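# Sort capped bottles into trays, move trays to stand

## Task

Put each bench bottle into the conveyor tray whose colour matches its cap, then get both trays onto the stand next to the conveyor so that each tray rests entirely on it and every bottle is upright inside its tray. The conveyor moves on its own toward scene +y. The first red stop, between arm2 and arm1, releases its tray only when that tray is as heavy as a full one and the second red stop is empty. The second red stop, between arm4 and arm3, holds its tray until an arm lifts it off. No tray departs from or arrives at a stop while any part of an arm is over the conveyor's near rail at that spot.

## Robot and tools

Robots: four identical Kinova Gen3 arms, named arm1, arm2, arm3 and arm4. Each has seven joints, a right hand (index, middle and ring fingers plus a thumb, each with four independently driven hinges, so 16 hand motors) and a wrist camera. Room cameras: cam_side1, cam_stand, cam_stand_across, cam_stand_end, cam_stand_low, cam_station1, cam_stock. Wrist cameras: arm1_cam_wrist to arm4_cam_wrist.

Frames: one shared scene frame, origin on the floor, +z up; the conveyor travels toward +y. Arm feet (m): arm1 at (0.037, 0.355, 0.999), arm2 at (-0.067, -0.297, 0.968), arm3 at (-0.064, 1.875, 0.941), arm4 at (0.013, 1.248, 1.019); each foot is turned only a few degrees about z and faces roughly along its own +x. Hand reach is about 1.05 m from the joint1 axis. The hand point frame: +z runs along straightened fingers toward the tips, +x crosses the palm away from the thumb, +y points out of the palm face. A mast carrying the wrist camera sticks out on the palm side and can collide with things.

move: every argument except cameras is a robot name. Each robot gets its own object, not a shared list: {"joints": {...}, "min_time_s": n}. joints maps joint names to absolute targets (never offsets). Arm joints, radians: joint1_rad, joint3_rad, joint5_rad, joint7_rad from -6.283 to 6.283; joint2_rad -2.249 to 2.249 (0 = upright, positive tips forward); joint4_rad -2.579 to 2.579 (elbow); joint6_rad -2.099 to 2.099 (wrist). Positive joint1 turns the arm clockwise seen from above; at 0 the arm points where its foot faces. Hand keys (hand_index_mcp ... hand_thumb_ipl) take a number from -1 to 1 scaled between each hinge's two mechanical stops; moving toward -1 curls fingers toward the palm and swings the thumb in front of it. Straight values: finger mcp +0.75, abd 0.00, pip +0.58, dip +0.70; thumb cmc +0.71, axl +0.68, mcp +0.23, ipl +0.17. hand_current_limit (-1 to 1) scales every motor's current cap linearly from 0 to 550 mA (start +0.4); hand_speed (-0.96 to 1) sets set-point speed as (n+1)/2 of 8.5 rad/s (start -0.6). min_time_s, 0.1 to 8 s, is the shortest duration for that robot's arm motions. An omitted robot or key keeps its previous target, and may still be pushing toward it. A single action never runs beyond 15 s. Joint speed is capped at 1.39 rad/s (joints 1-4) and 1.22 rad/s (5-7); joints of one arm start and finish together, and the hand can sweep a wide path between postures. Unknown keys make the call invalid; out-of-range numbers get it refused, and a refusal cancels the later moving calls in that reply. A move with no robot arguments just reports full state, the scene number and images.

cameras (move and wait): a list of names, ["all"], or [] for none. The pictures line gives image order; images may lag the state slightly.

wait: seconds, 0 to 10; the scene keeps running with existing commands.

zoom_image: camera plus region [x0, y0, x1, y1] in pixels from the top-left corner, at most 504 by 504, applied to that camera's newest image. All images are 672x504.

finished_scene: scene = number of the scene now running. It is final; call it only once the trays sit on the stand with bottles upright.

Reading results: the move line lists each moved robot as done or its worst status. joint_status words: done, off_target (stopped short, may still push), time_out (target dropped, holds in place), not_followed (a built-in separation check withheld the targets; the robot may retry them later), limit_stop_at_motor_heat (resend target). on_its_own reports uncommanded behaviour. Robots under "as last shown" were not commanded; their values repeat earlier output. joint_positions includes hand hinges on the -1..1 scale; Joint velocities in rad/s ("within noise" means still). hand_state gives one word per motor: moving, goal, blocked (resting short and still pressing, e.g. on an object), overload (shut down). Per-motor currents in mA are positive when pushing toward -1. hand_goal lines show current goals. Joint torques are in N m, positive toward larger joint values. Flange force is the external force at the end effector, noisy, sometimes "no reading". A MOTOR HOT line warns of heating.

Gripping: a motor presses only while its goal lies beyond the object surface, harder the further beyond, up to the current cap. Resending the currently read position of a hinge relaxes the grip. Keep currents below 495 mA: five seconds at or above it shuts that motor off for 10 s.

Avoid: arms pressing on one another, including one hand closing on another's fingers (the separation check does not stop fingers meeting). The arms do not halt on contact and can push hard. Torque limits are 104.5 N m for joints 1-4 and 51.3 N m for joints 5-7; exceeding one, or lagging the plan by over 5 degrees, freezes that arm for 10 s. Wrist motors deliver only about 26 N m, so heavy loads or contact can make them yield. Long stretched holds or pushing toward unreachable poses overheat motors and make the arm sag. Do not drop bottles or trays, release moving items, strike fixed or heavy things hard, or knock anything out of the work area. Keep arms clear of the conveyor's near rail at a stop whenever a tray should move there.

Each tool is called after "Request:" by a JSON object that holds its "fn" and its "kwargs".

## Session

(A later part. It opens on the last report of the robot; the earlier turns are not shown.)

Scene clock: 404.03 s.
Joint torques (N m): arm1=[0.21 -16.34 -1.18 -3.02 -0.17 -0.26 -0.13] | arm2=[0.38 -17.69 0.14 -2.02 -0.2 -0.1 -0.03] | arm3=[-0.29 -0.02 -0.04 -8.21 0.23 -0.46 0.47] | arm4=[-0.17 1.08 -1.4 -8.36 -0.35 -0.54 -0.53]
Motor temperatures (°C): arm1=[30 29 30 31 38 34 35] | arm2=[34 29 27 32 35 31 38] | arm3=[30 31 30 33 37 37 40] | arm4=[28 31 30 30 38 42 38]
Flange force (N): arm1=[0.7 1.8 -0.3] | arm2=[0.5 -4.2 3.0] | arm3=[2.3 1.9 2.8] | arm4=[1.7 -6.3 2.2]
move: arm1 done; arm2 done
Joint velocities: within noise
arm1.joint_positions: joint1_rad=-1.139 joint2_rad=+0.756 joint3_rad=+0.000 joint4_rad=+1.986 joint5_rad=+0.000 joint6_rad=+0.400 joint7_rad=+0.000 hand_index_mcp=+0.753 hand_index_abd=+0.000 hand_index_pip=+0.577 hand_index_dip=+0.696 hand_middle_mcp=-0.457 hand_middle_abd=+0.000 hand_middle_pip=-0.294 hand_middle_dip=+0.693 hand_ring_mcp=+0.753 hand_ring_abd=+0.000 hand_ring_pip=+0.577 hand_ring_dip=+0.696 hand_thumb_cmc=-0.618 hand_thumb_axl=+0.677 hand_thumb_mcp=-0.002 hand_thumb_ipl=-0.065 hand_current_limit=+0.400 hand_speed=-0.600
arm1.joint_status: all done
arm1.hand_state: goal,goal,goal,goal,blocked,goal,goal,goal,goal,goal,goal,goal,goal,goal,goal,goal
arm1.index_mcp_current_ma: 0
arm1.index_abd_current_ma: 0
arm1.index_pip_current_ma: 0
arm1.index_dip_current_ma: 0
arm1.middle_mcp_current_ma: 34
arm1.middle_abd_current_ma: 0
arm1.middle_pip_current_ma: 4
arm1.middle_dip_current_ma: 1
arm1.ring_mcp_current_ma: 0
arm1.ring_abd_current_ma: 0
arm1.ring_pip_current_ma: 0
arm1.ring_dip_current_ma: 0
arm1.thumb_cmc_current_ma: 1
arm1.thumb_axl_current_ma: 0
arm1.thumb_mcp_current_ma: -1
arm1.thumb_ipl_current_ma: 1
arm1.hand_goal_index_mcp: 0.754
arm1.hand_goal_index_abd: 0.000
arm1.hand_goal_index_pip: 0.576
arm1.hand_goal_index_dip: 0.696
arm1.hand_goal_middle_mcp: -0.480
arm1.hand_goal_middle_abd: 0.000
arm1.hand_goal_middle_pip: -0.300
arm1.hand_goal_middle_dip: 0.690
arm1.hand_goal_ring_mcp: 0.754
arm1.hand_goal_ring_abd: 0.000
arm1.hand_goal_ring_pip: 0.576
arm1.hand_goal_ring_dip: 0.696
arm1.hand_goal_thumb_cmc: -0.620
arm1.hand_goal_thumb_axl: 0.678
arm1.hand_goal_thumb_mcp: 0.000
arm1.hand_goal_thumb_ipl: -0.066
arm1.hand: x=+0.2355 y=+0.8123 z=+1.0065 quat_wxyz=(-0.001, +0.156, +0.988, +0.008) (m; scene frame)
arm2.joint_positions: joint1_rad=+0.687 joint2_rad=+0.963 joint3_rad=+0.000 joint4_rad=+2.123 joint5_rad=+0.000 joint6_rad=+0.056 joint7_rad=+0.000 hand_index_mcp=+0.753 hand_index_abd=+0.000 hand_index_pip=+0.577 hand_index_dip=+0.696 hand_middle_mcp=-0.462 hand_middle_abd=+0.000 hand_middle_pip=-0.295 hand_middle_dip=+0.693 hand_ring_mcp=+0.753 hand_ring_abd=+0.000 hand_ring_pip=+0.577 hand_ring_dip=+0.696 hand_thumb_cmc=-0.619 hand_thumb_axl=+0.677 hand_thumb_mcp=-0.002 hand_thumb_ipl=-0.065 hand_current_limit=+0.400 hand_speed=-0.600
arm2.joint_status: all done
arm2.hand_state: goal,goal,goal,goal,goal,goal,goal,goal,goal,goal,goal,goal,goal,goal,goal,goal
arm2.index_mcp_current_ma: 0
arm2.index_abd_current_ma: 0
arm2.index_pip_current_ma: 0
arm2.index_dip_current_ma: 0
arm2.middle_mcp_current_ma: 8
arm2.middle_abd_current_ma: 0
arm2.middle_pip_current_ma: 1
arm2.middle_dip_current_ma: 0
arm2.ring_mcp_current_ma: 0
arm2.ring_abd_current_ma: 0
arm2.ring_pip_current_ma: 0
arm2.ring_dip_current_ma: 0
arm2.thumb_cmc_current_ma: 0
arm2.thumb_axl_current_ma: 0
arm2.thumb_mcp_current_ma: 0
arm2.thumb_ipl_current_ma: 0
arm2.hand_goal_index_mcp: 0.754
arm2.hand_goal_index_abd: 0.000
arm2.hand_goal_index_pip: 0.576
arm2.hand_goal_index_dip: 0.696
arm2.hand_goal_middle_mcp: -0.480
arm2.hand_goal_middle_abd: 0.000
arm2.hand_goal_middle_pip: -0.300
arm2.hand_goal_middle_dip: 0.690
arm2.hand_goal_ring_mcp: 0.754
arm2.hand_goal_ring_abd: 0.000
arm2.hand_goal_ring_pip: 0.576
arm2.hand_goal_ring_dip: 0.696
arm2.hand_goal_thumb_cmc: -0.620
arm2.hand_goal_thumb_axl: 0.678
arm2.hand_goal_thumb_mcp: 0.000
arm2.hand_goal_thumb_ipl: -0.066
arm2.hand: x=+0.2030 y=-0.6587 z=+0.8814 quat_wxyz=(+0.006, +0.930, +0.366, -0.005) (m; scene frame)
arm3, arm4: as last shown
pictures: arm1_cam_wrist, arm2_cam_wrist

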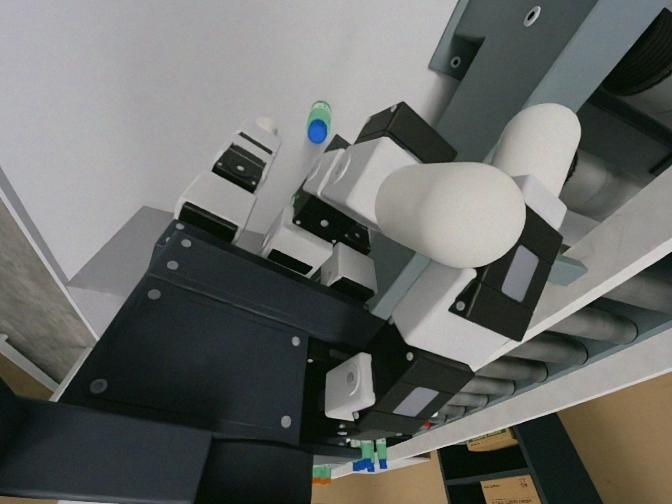

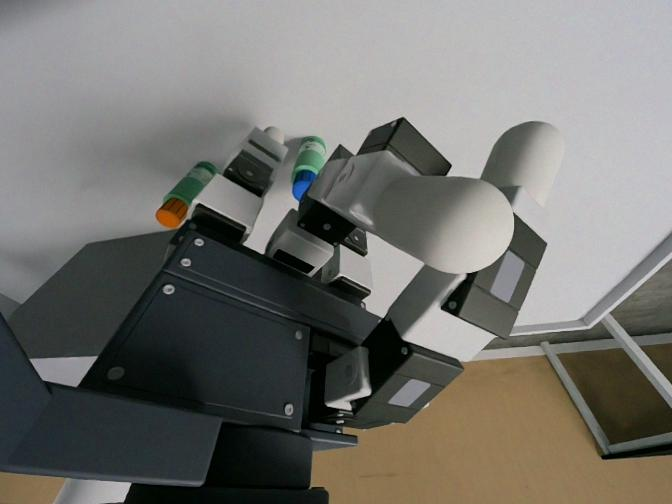

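Request:
{"fn": "move", "kwargs": {"arm1": {"joints":{"joint1_rad":-1.1318,"joint2_rad":1.0585,"joint4_rad":1.9462,"joint6_rad":0.1369},"min_time_s":3.5}, "arm2": {"joints":{"hand_speed":-0.8,"hand_index_abd":-0.45,"hand_ring_abd":0.45}}, "cameras": ["arm1_cam_wrist","arm2_cam_wrist"]}}

Request:
{"fn": "zoom_image", "kwargs": {"camera": "arm1_cam_wrist", "region": [180, 60, 380, 210]}}

Scene clock: 435.60 s.
Joint torques (N m): arm1=[0.24 -17.78 -1.12 -0.9 -0.17 -0.22 -0.11] | arm2=[0.37 -17.98 0.12 -2.05 -0.19 -0.12 -0.02] | arm3=[-0.22 -0.07 -0.11 -8.25 0.19 -0.47 0.43] | arm4=[-0.27 0.98 -1.42 -8.48 -0.35 -0.58 -0.49]
Motor temperatures (°C): arm1=[30 29 30 31 38 34 35] | arm2=[34 29 27 32 35 31 38] | arm3=[30 31 30 33 37 37 40] | arm4=[28 31 30 30 38 42 38]
Flange force (N): arm1=[0.6 1.8 0.1] | arm2=[0.5 -4.2 3.8] | arm3=[2.3 1.5 2.9] | arm4=[1.6 -6.2 2.5]
move: arm1 done; arm2 off_target
Joint velocities: within noise
arm1.joint_positions: joint1_rad=-1.132 joint2_rad=+1.059 joint3_rad=+0.000 joint4_rad=+1.946 joint5_rad=+0.000 joint6_rad=+0.137 joint7_rad=+0.000 hand_index_mcp=+0.753 hand_index_abd=+0.000 hand_index_pip=+0.577 hand_index_dip=+0.696 hand_middle_mcp=-0.457 hand_middle_abd=+0.000 hand_middle_pip=-0.294 hand_middle_dip=+0.693 hand_ring_mcp=+0.753 hand_ring_abd=+0.000 hand_ring_pip=+0.577 hand_ring_dip=+0.696 hand_thumb_cmc=-0.618 hand_thumb_axl=+0.677 hand_thumb_mcp=-0.002 hand_thumb_ipl=-0.065 hand_current_limit=+0.400 hand_speed=-0.600
arm1.joint_status: all done
arm1.hand_state: goal,goal,goal,goal,blocked,goal,goal,goal,goal,goal,goal,goal,goal,goal,goal,goal
arm1.index_mcp_current_ma: 0
arm1.index_abd_current_ma: 0
arm1.index_pip_current_ma: 0
arm1.index_dip_current_ma: 0
arm1.middle_mcp_current_ma: 34
arm1.middle_abd_current_ma: 0
arm1.middle_pip_current_ma: 4
arm1.middle_dip_current_ma: 1
arm1.ring_mcp_current_ma: 0
arm1.ring_abd_current_ma: 0
arm1.ring_pip_current_ma: 0
arm1.ring_dip_current_ma: 0
arm1.thumb_cmc_current_ma: 1
arm1.thumb_axl_current_ma: 0
arm1.thumb_mcp_current_ma: -1
arm1.thumb_ipl_current_ma: 1
arm1.hand_goal_index_mcp: 0.754
arm1.hand_goal_index_abd: 0.000
arm1.hand_goal_index_pip: 0.576
arm1.hand_goal_index_dip: 0.696
arm1.hand_goal_middle_mcp: -0.480
arm1.hand_goal_middle_abd: 0.000
arm1.hand_goal_middle_pip: -0.300
arm1.hand_goal_middle_dip: 0.690
arm1.hand_goal_ring_mcp: 0.754
arm1.hand_goal_ring_abd: 0.000
arm1.hand_goal_ring_pip: 0.576
arm1.hand_goal_ring_dip: 0.696
arm1.hand_goal_thumb_cmc: -0.620
arm1.hand_goal_thumb_axl: 0.678
arm1.hand_goal_thumb_mcp: 0.000
arm1.hand_goal_thumb_ipl: -0.066
arm1.hand: x=+0.2385 y=+0.8113 z=+0.8845 quat_wxyz=(-0.001, +0.160, +0.987, +0.008) (m; scene frame)
arm2.joint_positions: joint1_rad=+0.687 joint2_rad=+0.963 joint3_rad=+0.000 joint4_rad=+2.123 joint5_rad=+0.000 joint6_rad=+0.056 joint7_rad=+0.000 hand_index_mcp=+0.753 hand_index_abd=-0.226 hand_index_pip=+0.577 hand_index_dip=+0.696 hand_middle_mcp=-0.462 hand_middle_abd=+0.000 hand_middle_pip=-0.295 hand_middle_dip=+0.693 hand_ring_mcp=+0.753 hand_ring_abd=+0.217 hand_ring_pip=+0.577 hand_ring_dip=+0.696 hand_thumb_cmc=-0.619 hand_thumb_axl=+0.677 hand_thumb_mcp=-0.002 hand_thumb_ipl=-0.065 hand_current_limit=+0.400 hand_speed=-0.800
arm2.joint_status: hand_index_abd off_target (ended at -0.226, target -0.450); hand_ring_abd off_target (ended at +0.217, target +0.450); the others done
arm2.hand_state: goal,blocked,goal,goal,goal,goal,goal,goal,goal,blocked,goal,goal,goal,goal,goal,goal
arm2.index_mcp_current_ma: 0
arm2.index_abd_current_ma: 385
arm2.index_pip_current_ma: 0
arm2.index_dip_current_ma: 0
arm2.middle_mcp_current_ma: 8
arm2.middle_abd_current_ma: 0
arm2.middle_pip_current_ma: 1
arm2.middle_dip_current_ma: 0
arm2.ring_mcp_current_ma: 0
arm2.ring_abd_current_ma: -385
arm2.ring_pip_current_ma: 0
arm2.ring_dip_current_ma: 0
arm2.thumb_cmc_current_ma: 0
arm2.thumb_axl_current_ma: 0
arm2.thumb_mcp_current_ma: 0
arm2.thumb_ipl_current_ma: 0
arm2.hand_goal_index_mcp: 0.754
arm2.hand_goal_index_abd: -0.450
arm2.hand_goal_index_pip: 0.576
arm2.hand_goal_index_dip: 0.696
arm2.hand_goal_middle_mcp: -0.480
arm2.hand_goal_middle_abd: 0.000
arm2.hand_goal_middle_pip: -0.300
arm2.hand_goal_middle_dip: 0.690
arm2.hand_goal_ring_mcp: 0.754
arm2.hand_goal_ring_abd: 0.450
arm2.hand_goal_ring_pip: 0.576
arm2.hand_goal_ring_dip: 0.696
arm2.hand_goal_thumb_cmc: -0.620
arm2.hand_goal_thumb_axl: 0.678
arm2.hand_goal_thumb_mcp: 0.000
arm2.hand_goal_thumb_ipl: -0.066
arm2.hand: x=+0.2030 y=-0.6587 z=+0.8814 quat_wxyz=(+0.006, +0.930, +0.366, -0.005) (m; scene frame)
arm3, arm4: as last shown
pictures: arm1_cam_wrist, arm2_cam_wrist

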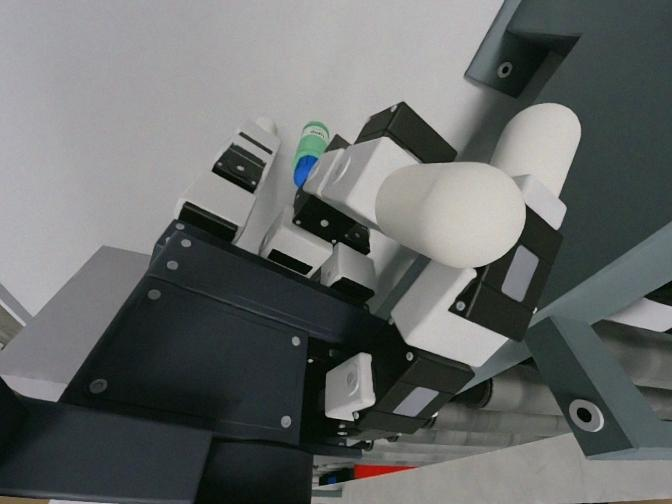

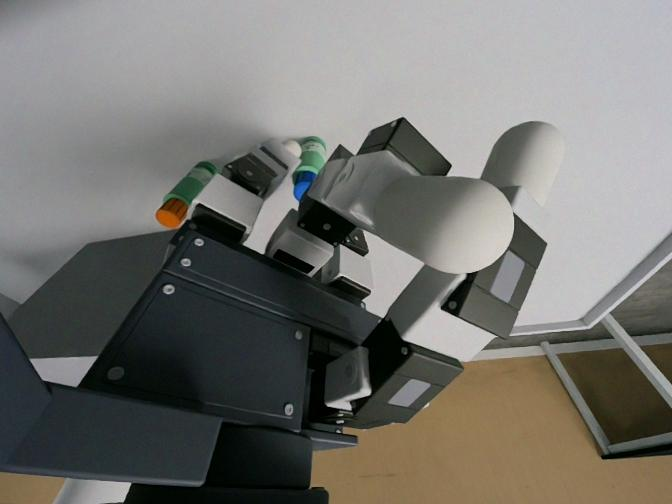

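Scaled by 2.520 from the camera's 672x504 image, which has a finer 960x720 frame.

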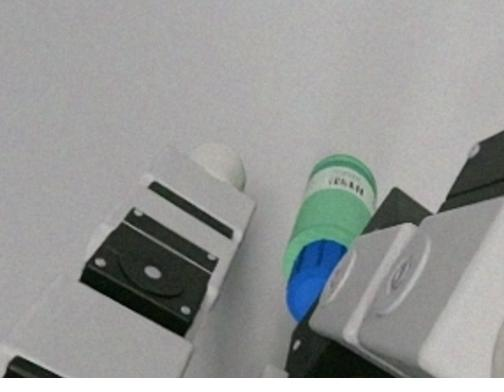

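Request:
{"fn": "move", "kwargs": {"arm1": {"joints":{"joint1_rad":-1.1310,"joint2_rad":1.0607,"joint4_rad":1.9263,"joint6_rad":0.1546},"min_time_s":1}, "arm2": {"joints":{"joint2_rad":0.1893,"joint4_rad":1.8248,"joint6_rad":1.1275},"min_time_s":4}, "cameras": ["cam_stock"]}}

Request:
{"fn": "move", "kwargs": {"arm1": {"joints":{"hand_speed":-0.8,"hand_index_abd":-0.45,"hand_ring_abd":0.45}}, "cameras": ["arm1_cam_wrist","arm2_cam_wrist"]}}

Scene clock: 466.00 s.
Joint torques (N m): arm1=[0.28 -18.03 -1.09 -1.11 -0.17 -0.28 -0.11] | arm2=[0.31 -12.5 -0.14 -9.51 -0.19 -0.13 -0.03] | arm3=[-0.3 -0.04 -0.03 -8.26 0.17 -0.48 0.43] | arm4=[-0.14 1.08 -1.47 -8.45 -0.33 -0.56 -0.5]
Motor temperatures (°C): arm1=[30 29 30 31 38 34 35] | arm2=[34 30 27 32 35 31 37] | arm3=[30 31 30 33 37 37 40] | arm4=[28 31 30 30 38 42 38]
Flange force (N): arm1=[0.7 1.8 0.2] | arm2=[0.1 -2.2 5.5] | arm3=[2.3 1.8 2.9] | arm4=[1.9 -6.5 2.5]
move: arm1 done; arm2 done
Joint velocities: within noise
arm1.joint_positions: joint1_rad=-1.131 joint2_rad=+1.061 joint3_rad=+0.000 joint4_rad=+1.926 joint5_rad=+0.000 joint6_rad=+0.155 joint7_rad=+0.000 hand_index_mcp=+0.753 hand_index_abd=+0.000 hand_index_pip=+0.577 hand_index_dip=+0.696 hand_middle_mcp=-0.457 hand_middle_abd=+0.000 hand_middle_pip=-0.294 hand_middle_dip=+0.693 hand_ring_mcp=+0.753 hand_ring_abd=+0.000 hand_ring_pip=+0.577 hand_ring_dip=+0.696 hand_thumb_cmc=-0.618 hand_thumb_axl=+0.677 hand_thumb_mcp=-0.002 hand_thumb_ipl=-0.065 hand_current_limit=+0.400 hand_speed=-0.600
arm1.joint_status: all done
arm1.hand_state: goal,goal,goal,goal,blocked,goal,goal,goal,goal,goal,goal,goal,goal,goal,goal,goal
arm1.index_mcp_current_ma: 0
arm1.index_abd_current_ma: 0
arm1.index_pip_current_ma: 0
arm1.index_dip_current_ma: 0
arm1.middle_mcp_current_ma: 34
arm1.middle_abd_current_ma: 0
arm1.middle_pip_current_ma: 4
arm1.middle_dip_current_ma: 1
arm1.ring_mcp_current_ma: 0
arm1.ring_abd_current_ma: 0
arm1.ring_pip_current_ma: 0
arm1.ring_dip_current_ma: 0
arm1.thumb_cmc_current_ma: 1
arm1.thumb_axl_current_ma: 0
arm1.thumb_mcp_current_ma: -1
arm1.thumb_ipl_current_ma: 1
arm1.hand_goal_index_mcp: 0.754
arm1.hand_goal_index_abd: 0.000
arm1.hand_goal_index_pip: 0.576
arm1.hand_goal_index_dip: 0.696
arm1.hand_goal_middle_mcp: -0.480
arm1.hand_goal_middle_abd: 0.000
arm1.hand_goal_middle_pip: -0.300
arm1.hand_goal_middle_dip: 0.690
arm1.hand_goal_ring_mcp: 0.754
arm1.hand_goal_ring_abd: 0.000
arm1.hand_goal_ring_pip: 0.576
arm1.hand_goal_ring_dip: 0.696
arm1.hand_goal_thumb_cmc: -0.620
arm1.hand_goal_thumb_axl: 0.678
arm1.hand_goal_thumb_mcp: 0.000
arm1.hand_goal_thumb_ipl: -0.066
arm1.hand: x=+0.2407 y=+0.8169 z=+0.8846 quat_wxyz=(-0.001, +0.160, +0.987, +0.008) (m; scene frame)
arm2.joint_positions: joint1_rad=+0.687 joint2_rad=+0.189 joint3_rad=+0.000 joint4_rad=+1.825 joint5_rad=+0.000 joint6_rad=+1.128 joint7_rad=+0.000 hand_index_mcp=+0.753 hand_index_abd=-0.226 hand_index_pip=+0.577 hand_index_dip=+0.696 hand_middle_mcp=-0.462 hand_middle_abd=+0.000 hand_middle_pip=-0.295 hand_middle_dip=+0.693 hand_ring_mcp=+0.753 hand_ring_abd=+0.217 hand_ring_pip=+0.577 hand_ring_dip=+0.696 hand_thumb_cmc=-0.619 hand_thumb_axl=+0.677 hand_thumb_mcp=-0.002 hand_thumb_ipl=-0.065 hand_current_limit=+0.400 hand_speed=-0.800
arm2.joint_status: all done
arm2.hand_state: goal,blocked,goal,goal,goal,goal,goal,goal,goal,blocked,goal,goal,goal,goal,goal,goal
arm2.index_mcp_current_ma: 0
arm2.index_abd_current_ma: 385
arm2.index_pip_current_ma: 0
arm2.index_dip_current_ma: 0
arm2.middle_mcp_current_ma: 8
arm2.middle_abd_current_ma: 0
arm2.middle_pip_current_ma: 1
arm2.middle_dip_current_ma: 0
arm2.ring_mcp_current_ma: 0
arm2.ring_abd_current_ma: -385
arm2.ring_pip_current_ma: 0
arm2.ring_dip_current_ma: 0
arm2.thumb_cmc_current_ma: 0
arm2.thumb_axl_current_ma: 0
arm2.thumb_mcp_current_ma: 0
arm2.thumb_ipl_current_ma: 0
arm2.hand_goal_index_mcp: 0.754
arm2.hand_goal_index_abd: -0.450
arm2.hand_goal_index_pip: 0.576
arm2.hand_goal_index_dip: 0.696
arm2.hand_goal_middle_mcp: -0.480
arm2.hand_goal_middle_abd: 0.000
arm2.hand_goal_middle_pip: -0.300
arm2.hand_goal_middle_dip: 0.690
arm2.hand_goal_ring_mcp: 0.754
arm2.hand_goal_ring_abd: 0.450
arm2.hand_goal_ring_pip: 0.576
arm2.hand_goal_ring_dip: 0.696
arm2.hand_goal_thumb_cmc: -0.620
arm2.hand_goal_thumb_axl: 0.678
arm2.hand_goal_thumb_mcp: 0.000
arm2.hand_goal_thumb_ipl: -0.066
arm2.hand: x=+0.2049 y=-0.6536 z=+1.2333 quat_wxyz=(+0.006, +0.930, +0.366, -0.005) (m; scene frame)
arm3, arm4: as last shown
pictures: cam_stock

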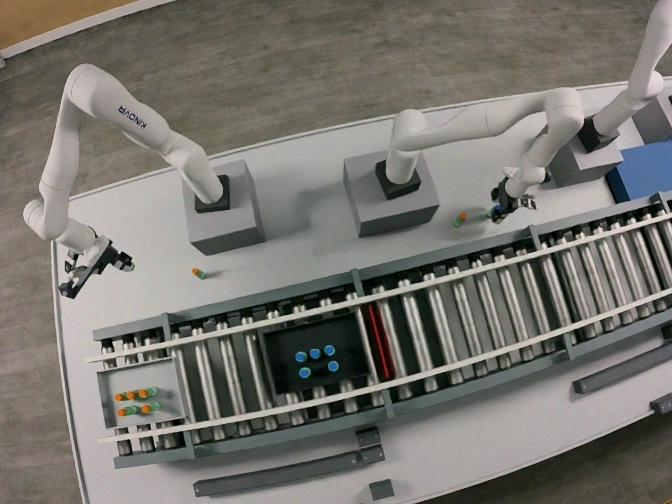

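Scene clock: 466.80 s.
Joint torques (N m): arm1=[0.3 -18.36 -1.07 -1.14 -0.14 -0.28 -0.13] | arm2=[0.32 -12.47 -0.11 -9.49 -0.2 -0.12 -0.04] | arm3=[-0.33 -0.05 -0.04 -8.23 0.22 -0.51 0.43] | arm4=[-0.22 1.19 -1.37 -8.54 -0.32 -0.56 -0.53]
Motor temperatures (°C): arm1=[30 29 30 31 38 34 35] | arm2=[34 30 27 32 35 31 37] | arm3=[30 31 30 33 37 37 40] | arm4=[28 30 30 30 38 42 38]
Flange force (N): arm1=[0.8 1.8 1.0] | arm2=[0.1 -2.2 5.5] | arm3=[2.3 1.8 2.7] | arm4=[2.1 -6.0 2.9]
move: arm1 off_target
Joint velocities: within noise
arm1.joint_positions: joint1_rad=-1.131 joint2_rad=+1.061 joint3_rad=+0.000 joint4_rad=+1.926 joint5_rad=+0.000 joint6_rad=+0.155 joint7_rad=+0.000 hand_index_mcp=+0.753 hand_index_abd=-0.217 hand_index_pip=+0.577 hand_index_dip=+0.696 hand_middle_mcp=-0.457 hand_middle_abd=+0.000 hand_middle_pip=-0.294 hand_middle_dip=+0.693 hand_ring_mcp=+0.753 hand_ring_abd=+0.222 hand_ring_pip=+0.577 hand_ring_dip=+0.696 hand_thumb_cmc=-0.618 hand_thumb_axl=+0.677 hand_thumb_mcp=-0.002 hand_thumb_ipl=-0.065 hand_current_limit=+0.400 hand_speed=-0.800
arm1.joint_status: hand_index_abd off_target (ended at -0.217, target -0.450); hand_ring_abd off_target (ended at +0.222, target +0.450); the others done
arm1.hand_state: goal,blocked,goal,goal,blocked,goal,goal,goal,goal,blocked,goal,goal,goal,goal,goal,goal
arm1.index_mcp_current_ma: 0
arm1.index_abd_current_ma: 385
arm1.index_pip_current_ma: 0
arm1.index_dip_current_ma: 0
arm1.middle_mcp_current_ma: 34
arm1.middle_abd_current_ma: 0
arm1.middle_pip_current_ma: 4
arm1.middle_dip_current_ma: 1
arm1.ring_mcp_current_ma: 0
arm1.ring_abd_current_ma: -385
arm1.ring_pip_current_ma: 0
arm1.ring_dip_current_ma: 0
arm1.thumb_cmc_current_ma: 1
arm1.thumb_axl_current_ma: 0
arm1.thumb_mcp_current_ma: -1
arm1.thumb_ipl_current_ma: 1
arm1.hand_goal_index_mcp: 0.754
arm1.hand_goal_index_abd: -0.450
arm1.hand_goal_index_pip: 0.576
arm1.hand_goal_index_dip: 0.696
arm1.hand_goal_middle_mcp: -0.480
arm1.hand_goal_middle_abd: 0.000
arm1.hand_goal_middle_pip: -0.300
arm1.hand_goal_middle_dip: 0.690
arm1.hand_goal_ring_mcp: 0.754
arm1.hand_goal_ring_abd: 0.450
arm1.hand_goal_ring_pip: 0.576
arm1.hand_goal_ring_dip: 0.696
arm1.hand_goal_thumb_cmc: -0.620
arm1.hand_goal_thumb_axl: 0.678
arm1.hand_goal_thumb_mcp: 0.000
arm1.hand_goal_thumb_ipl: -0.066
arm1.hand: x=+0.2407 y=+0.8169 z=+0.8846 quat_wxyz=(-0.001, +0.160, +0.987, +0.008) (m; scene frame)
arm2, arm3, arm4: as last shown
pictures: arm1_cam_wrist, arm2_cam_wrist

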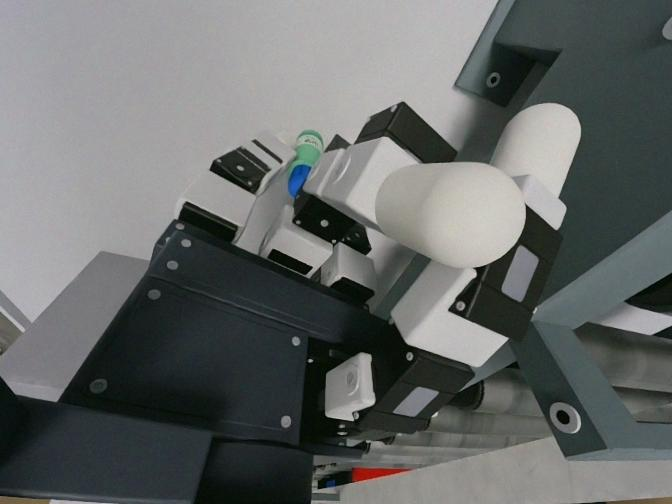

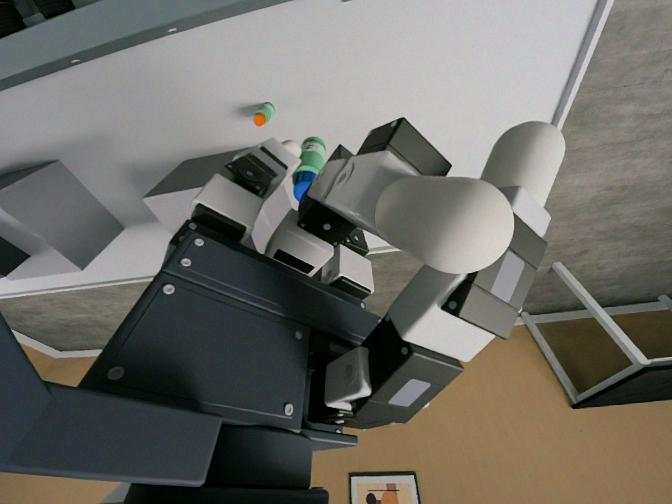

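Request:
{"fn": "move", "kwargs": {"arm1": {"joints":{"joint2_rad":0.3381,"joint4_rad":1.7306,"joint6_rad":1.0729},"min_time_s":4}, "arm2": {"joints":{"joint1_rad":-0.3598,"joint2_rad":0.8963,"joint4_rad":0.6761,"joint6_rad":1.5692,"joint7_rad":1.345},"min_time_s":5}, "cameras": ["cam_station1","arm1_cam_wrist","cam_stock"]}}

Request:
{"fn": "zoom_image", "kwargs": {"camera": "cam_station1", "region": [290, 70, 500, 240]}}

Scene clock: 500.57 s.
Joint torques (N m): arm1=[0.28 -13.9 -1.3 -7.31 -0.19 -0.28 -0.1] | arm2=[0.47 -25.59 -0.07 -10.06 -0.34 0.11 -0.04] | arm3=[-0.31 -0.04 -0.02 -8.31 0.2 -0.45 0.47] | arm4=[-0.1 1.09 -1.37 -8.44 -0.35 -0.6 -0.51]
Motor temperatures (°C): arm1=[30 30 30 31 38 34 35] | arm2=[34 30 27 32 35 31 37] | arm3=[30 31 30 33 37 37 40] | arm4=[28 30 30 30 38 42 37]
Flange force (N): arm1=[-0.3 1.5 -0.3] | arm2=[5.6 -0.9 5.9] | arm3=[2.3 2.0 3.2] | arm4=[1.9 -6.2 2.3]
move: arm1 done; arm2 done
Joint velocities: within noise
arm1.joint_positions: joint1_rad=-1.131 joint2_rad=+0.338 joint3_rad=+0.000 joint4_rad=+1.731 joint5_rad=+0.000 joint6_rad=+1.073 joint7_rad=+0.000 hand_index_mcp=+0.753 hand_index_abd=-0.217 hand_index_pip=+0.577 hand_index_dip=+0.696 hand_middle_mcp=-0.457 hand_middle_abd=+0.000 hand_middle_pip=-0.294 hand_middle_dip=+0.693 hand_ring_mcp=+0.753 hand_ring_abd=+0.222 hand_ring_pip=+0.577 hand_ring_dip=+0.696 hand_thumb_cmc=-0.618 hand_thumb_axl=+0.677 hand_thumb_mcp=-0.002 hand_thumb_ipl=-0.065 hand_current_limit=+0.400 hand_speed=-0.800
arm1.joint_status: all done
arm1.hand_state: goal,blocked,goal,goal,blocked,goal,goal,goal,goal,blocked,goal,goal,goal,goal,goal,goal
arm1.index_mcp_current_ma: 0
arm1.index_abd_current_ma: 385
arm1.index_pip_current_ma: 0
arm1.index_dip_current_ma: 0
arm1.middle_mcp_current_ma: 33
arm1.middle_abd_current_ma: 0
arm1.middle_pip_current_ma: 4
arm1.middle_dip_current_ma: 1
arm1.ring_mcp_current_ma: 0
arm1.ring_abd_current_ma: -385
arm1.ring_pip_current_ma: 0
arm1.ring_dip_current_ma: 0
arm1.thumb_cmc_current_ma: 1
arm1.thumb_axl_current_ma: 0
arm1.thumb_mcp_current_ma: -1
arm1.thumb_ipl_current_ma: 1
arm1.hand_goal_index_mcp: 0.754
arm1.hand_goal_index_abd: -0.450
arm1.hand_goal_index_pip: 0.576
arm1.hand_goal_index_dip: 0.696
arm1.hand_goal_middle_mcp: -0.480
arm1.hand_goal_middle_abd: 0.000
arm1.hand_goal_middle_pip: -0.300
arm1.hand_goal_middle_dip: 0.690
arm1.hand_goal_ring_mcp: 0.754
arm1.hand_goal_ring_abd: 0.450
arm1.hand_goal_ring_pip: 0.576
arm1.hand_goal_ring_dip: 0.696
arm1.hand_goal_thumb_cmc: -0.620
arm1.hand_goal_thumb_axl: 0.678
arm1.hand_goal_thumb_mcp: 0.000
arm1.hand_goal_thumb_ipl: -0.066
arm1.hand: x=+0.2404 y=+0.8114 z=+1.2366 quat_wxyz=(-0.001, +0.160, +0.987, +0.008) (m; scene frame)
arm2.joint_positions: joint1_rad=-0.360 joint2_rad=+0.896 joint3_rad=+0.000 joint4_rad=+0.676 joint5_rad=+0.000 joint6_rad=+1.569 joint7_rad=+1.345 hand_index_mcp=+0.753 hand_index_abd=-0.226 hand_index_pip=+0.577 hand_index_dip=+0.696 hand_middle_mcp=-0.462 hand_middle_abd=+0.000 hand_middle_pip=-0.295 hand_middle_dip=+0.693 hand_ring_mcp=+0.753 hand_ring_abd=+0.217 hand_ring_pip=+0.577 hand_ring_dip=+0.696 hand_thumb_cmc=-0.619 hand_thumb_axl=+0.677 hand_thumb_mcp=-0.002 hand_thumb_ipl=-0.065 hand_current_limit=+0.400 hand_speed=-0.800
arm2.joint_status: all done
arm2.hand_state: goal,blocked,goal,goal,goal,goal,goal,goal,goal,blocked,goal,goal,goal,goal,goal,goal
arm2.index_mcp_current_ma: 0
arm2.index_abd_current_ma: 385
arm2.index_pip_current_ma: 0
arm2.index_dip_current_ma: 0
arm2.middle_mcp_current_ma: 8
arm2.middle_abd_current_ma: 0
arm2.middle_pip_current_ma: 1
arm2.middle_dip_current_ma: 0
arm2.ring_mcp_current_ma: 0
arm2.ring_abd_current_ma: -385
arm2.ring_pip_current_ma: 0
arm2.ring_dip_current_ma: 0
arm2.thumb_cmc_current_ma: 0
arm2.thumb_axl_current_ma: 0
arm2.thumb_mcp_current_ma: 0
arm2.thumb_ipl_current_ma: 0
arm2.hand_goal_index_mcp: 0.754
arm2.hand_goal_index_abd: -0.450
arm2.hand_goal_index_pip: 0.576
arm2.hand_goal_index_dip: 0.696
arm2.hand_goal_middle_mcp: -0.480
arm2.hand_goal_middle_abd: 0.000
arm2.hand_goal_middle_pip: -0.300
arm2.hand_goal_middle_dip: 0.690
arm2.hand_goal_ring_mcp: 0.754
arm2.hand_goal_ring_abd: 0.450
arm2.hand_goal_ring_pip: 0.576
arm2.hand_goal_ring_dip: 0.696
arm2.hand_goal_thumb_cmc: -0.620
arm2.hand_goal_thumb_axl: 0.678
arm2.hand_goal_thumb_mcp: 0.000
arm2.hand_goal_thumb_ipl: -0.066
arm2.hand: x=+0.5889 y=-0.0888 z=+1.2068 quat_wxyz=(-0.002, +0.000, +1.000, -0.007) (m; scene frame)
arm3, arm4: as last shown
pictures: arm1_cam_wrist, cam_station1, cam_stock

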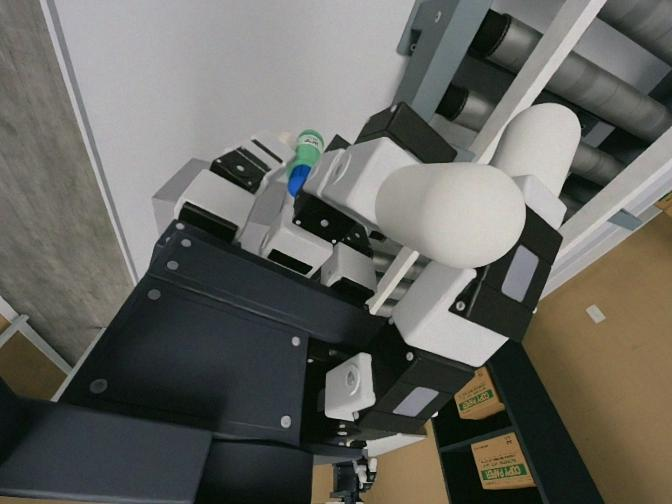

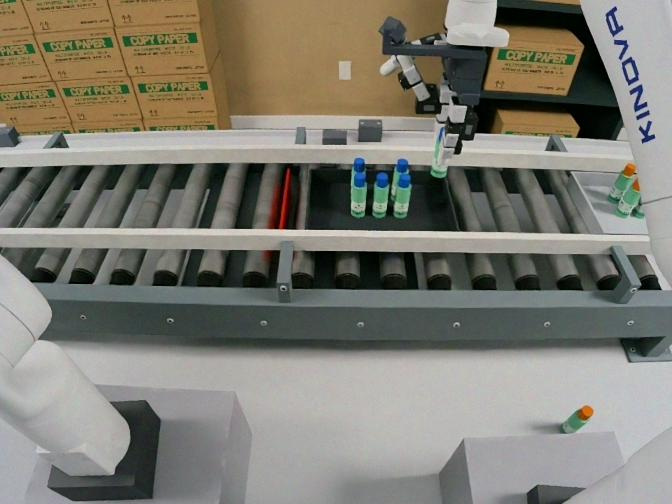

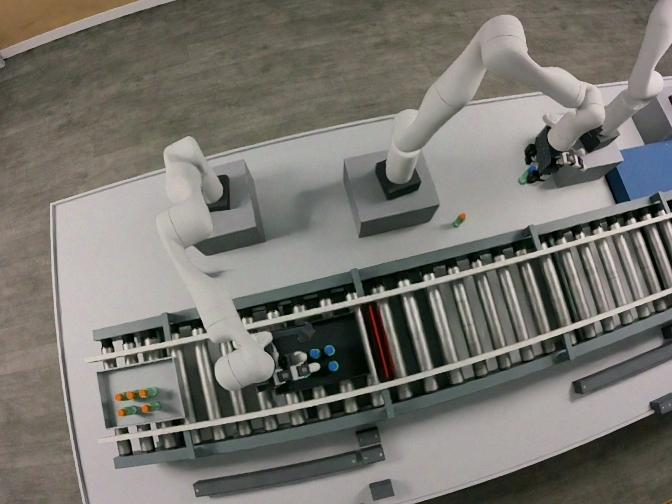

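Scaled by 2.400 from the camera's 672x504 image, which has a finer 960x720 frame.

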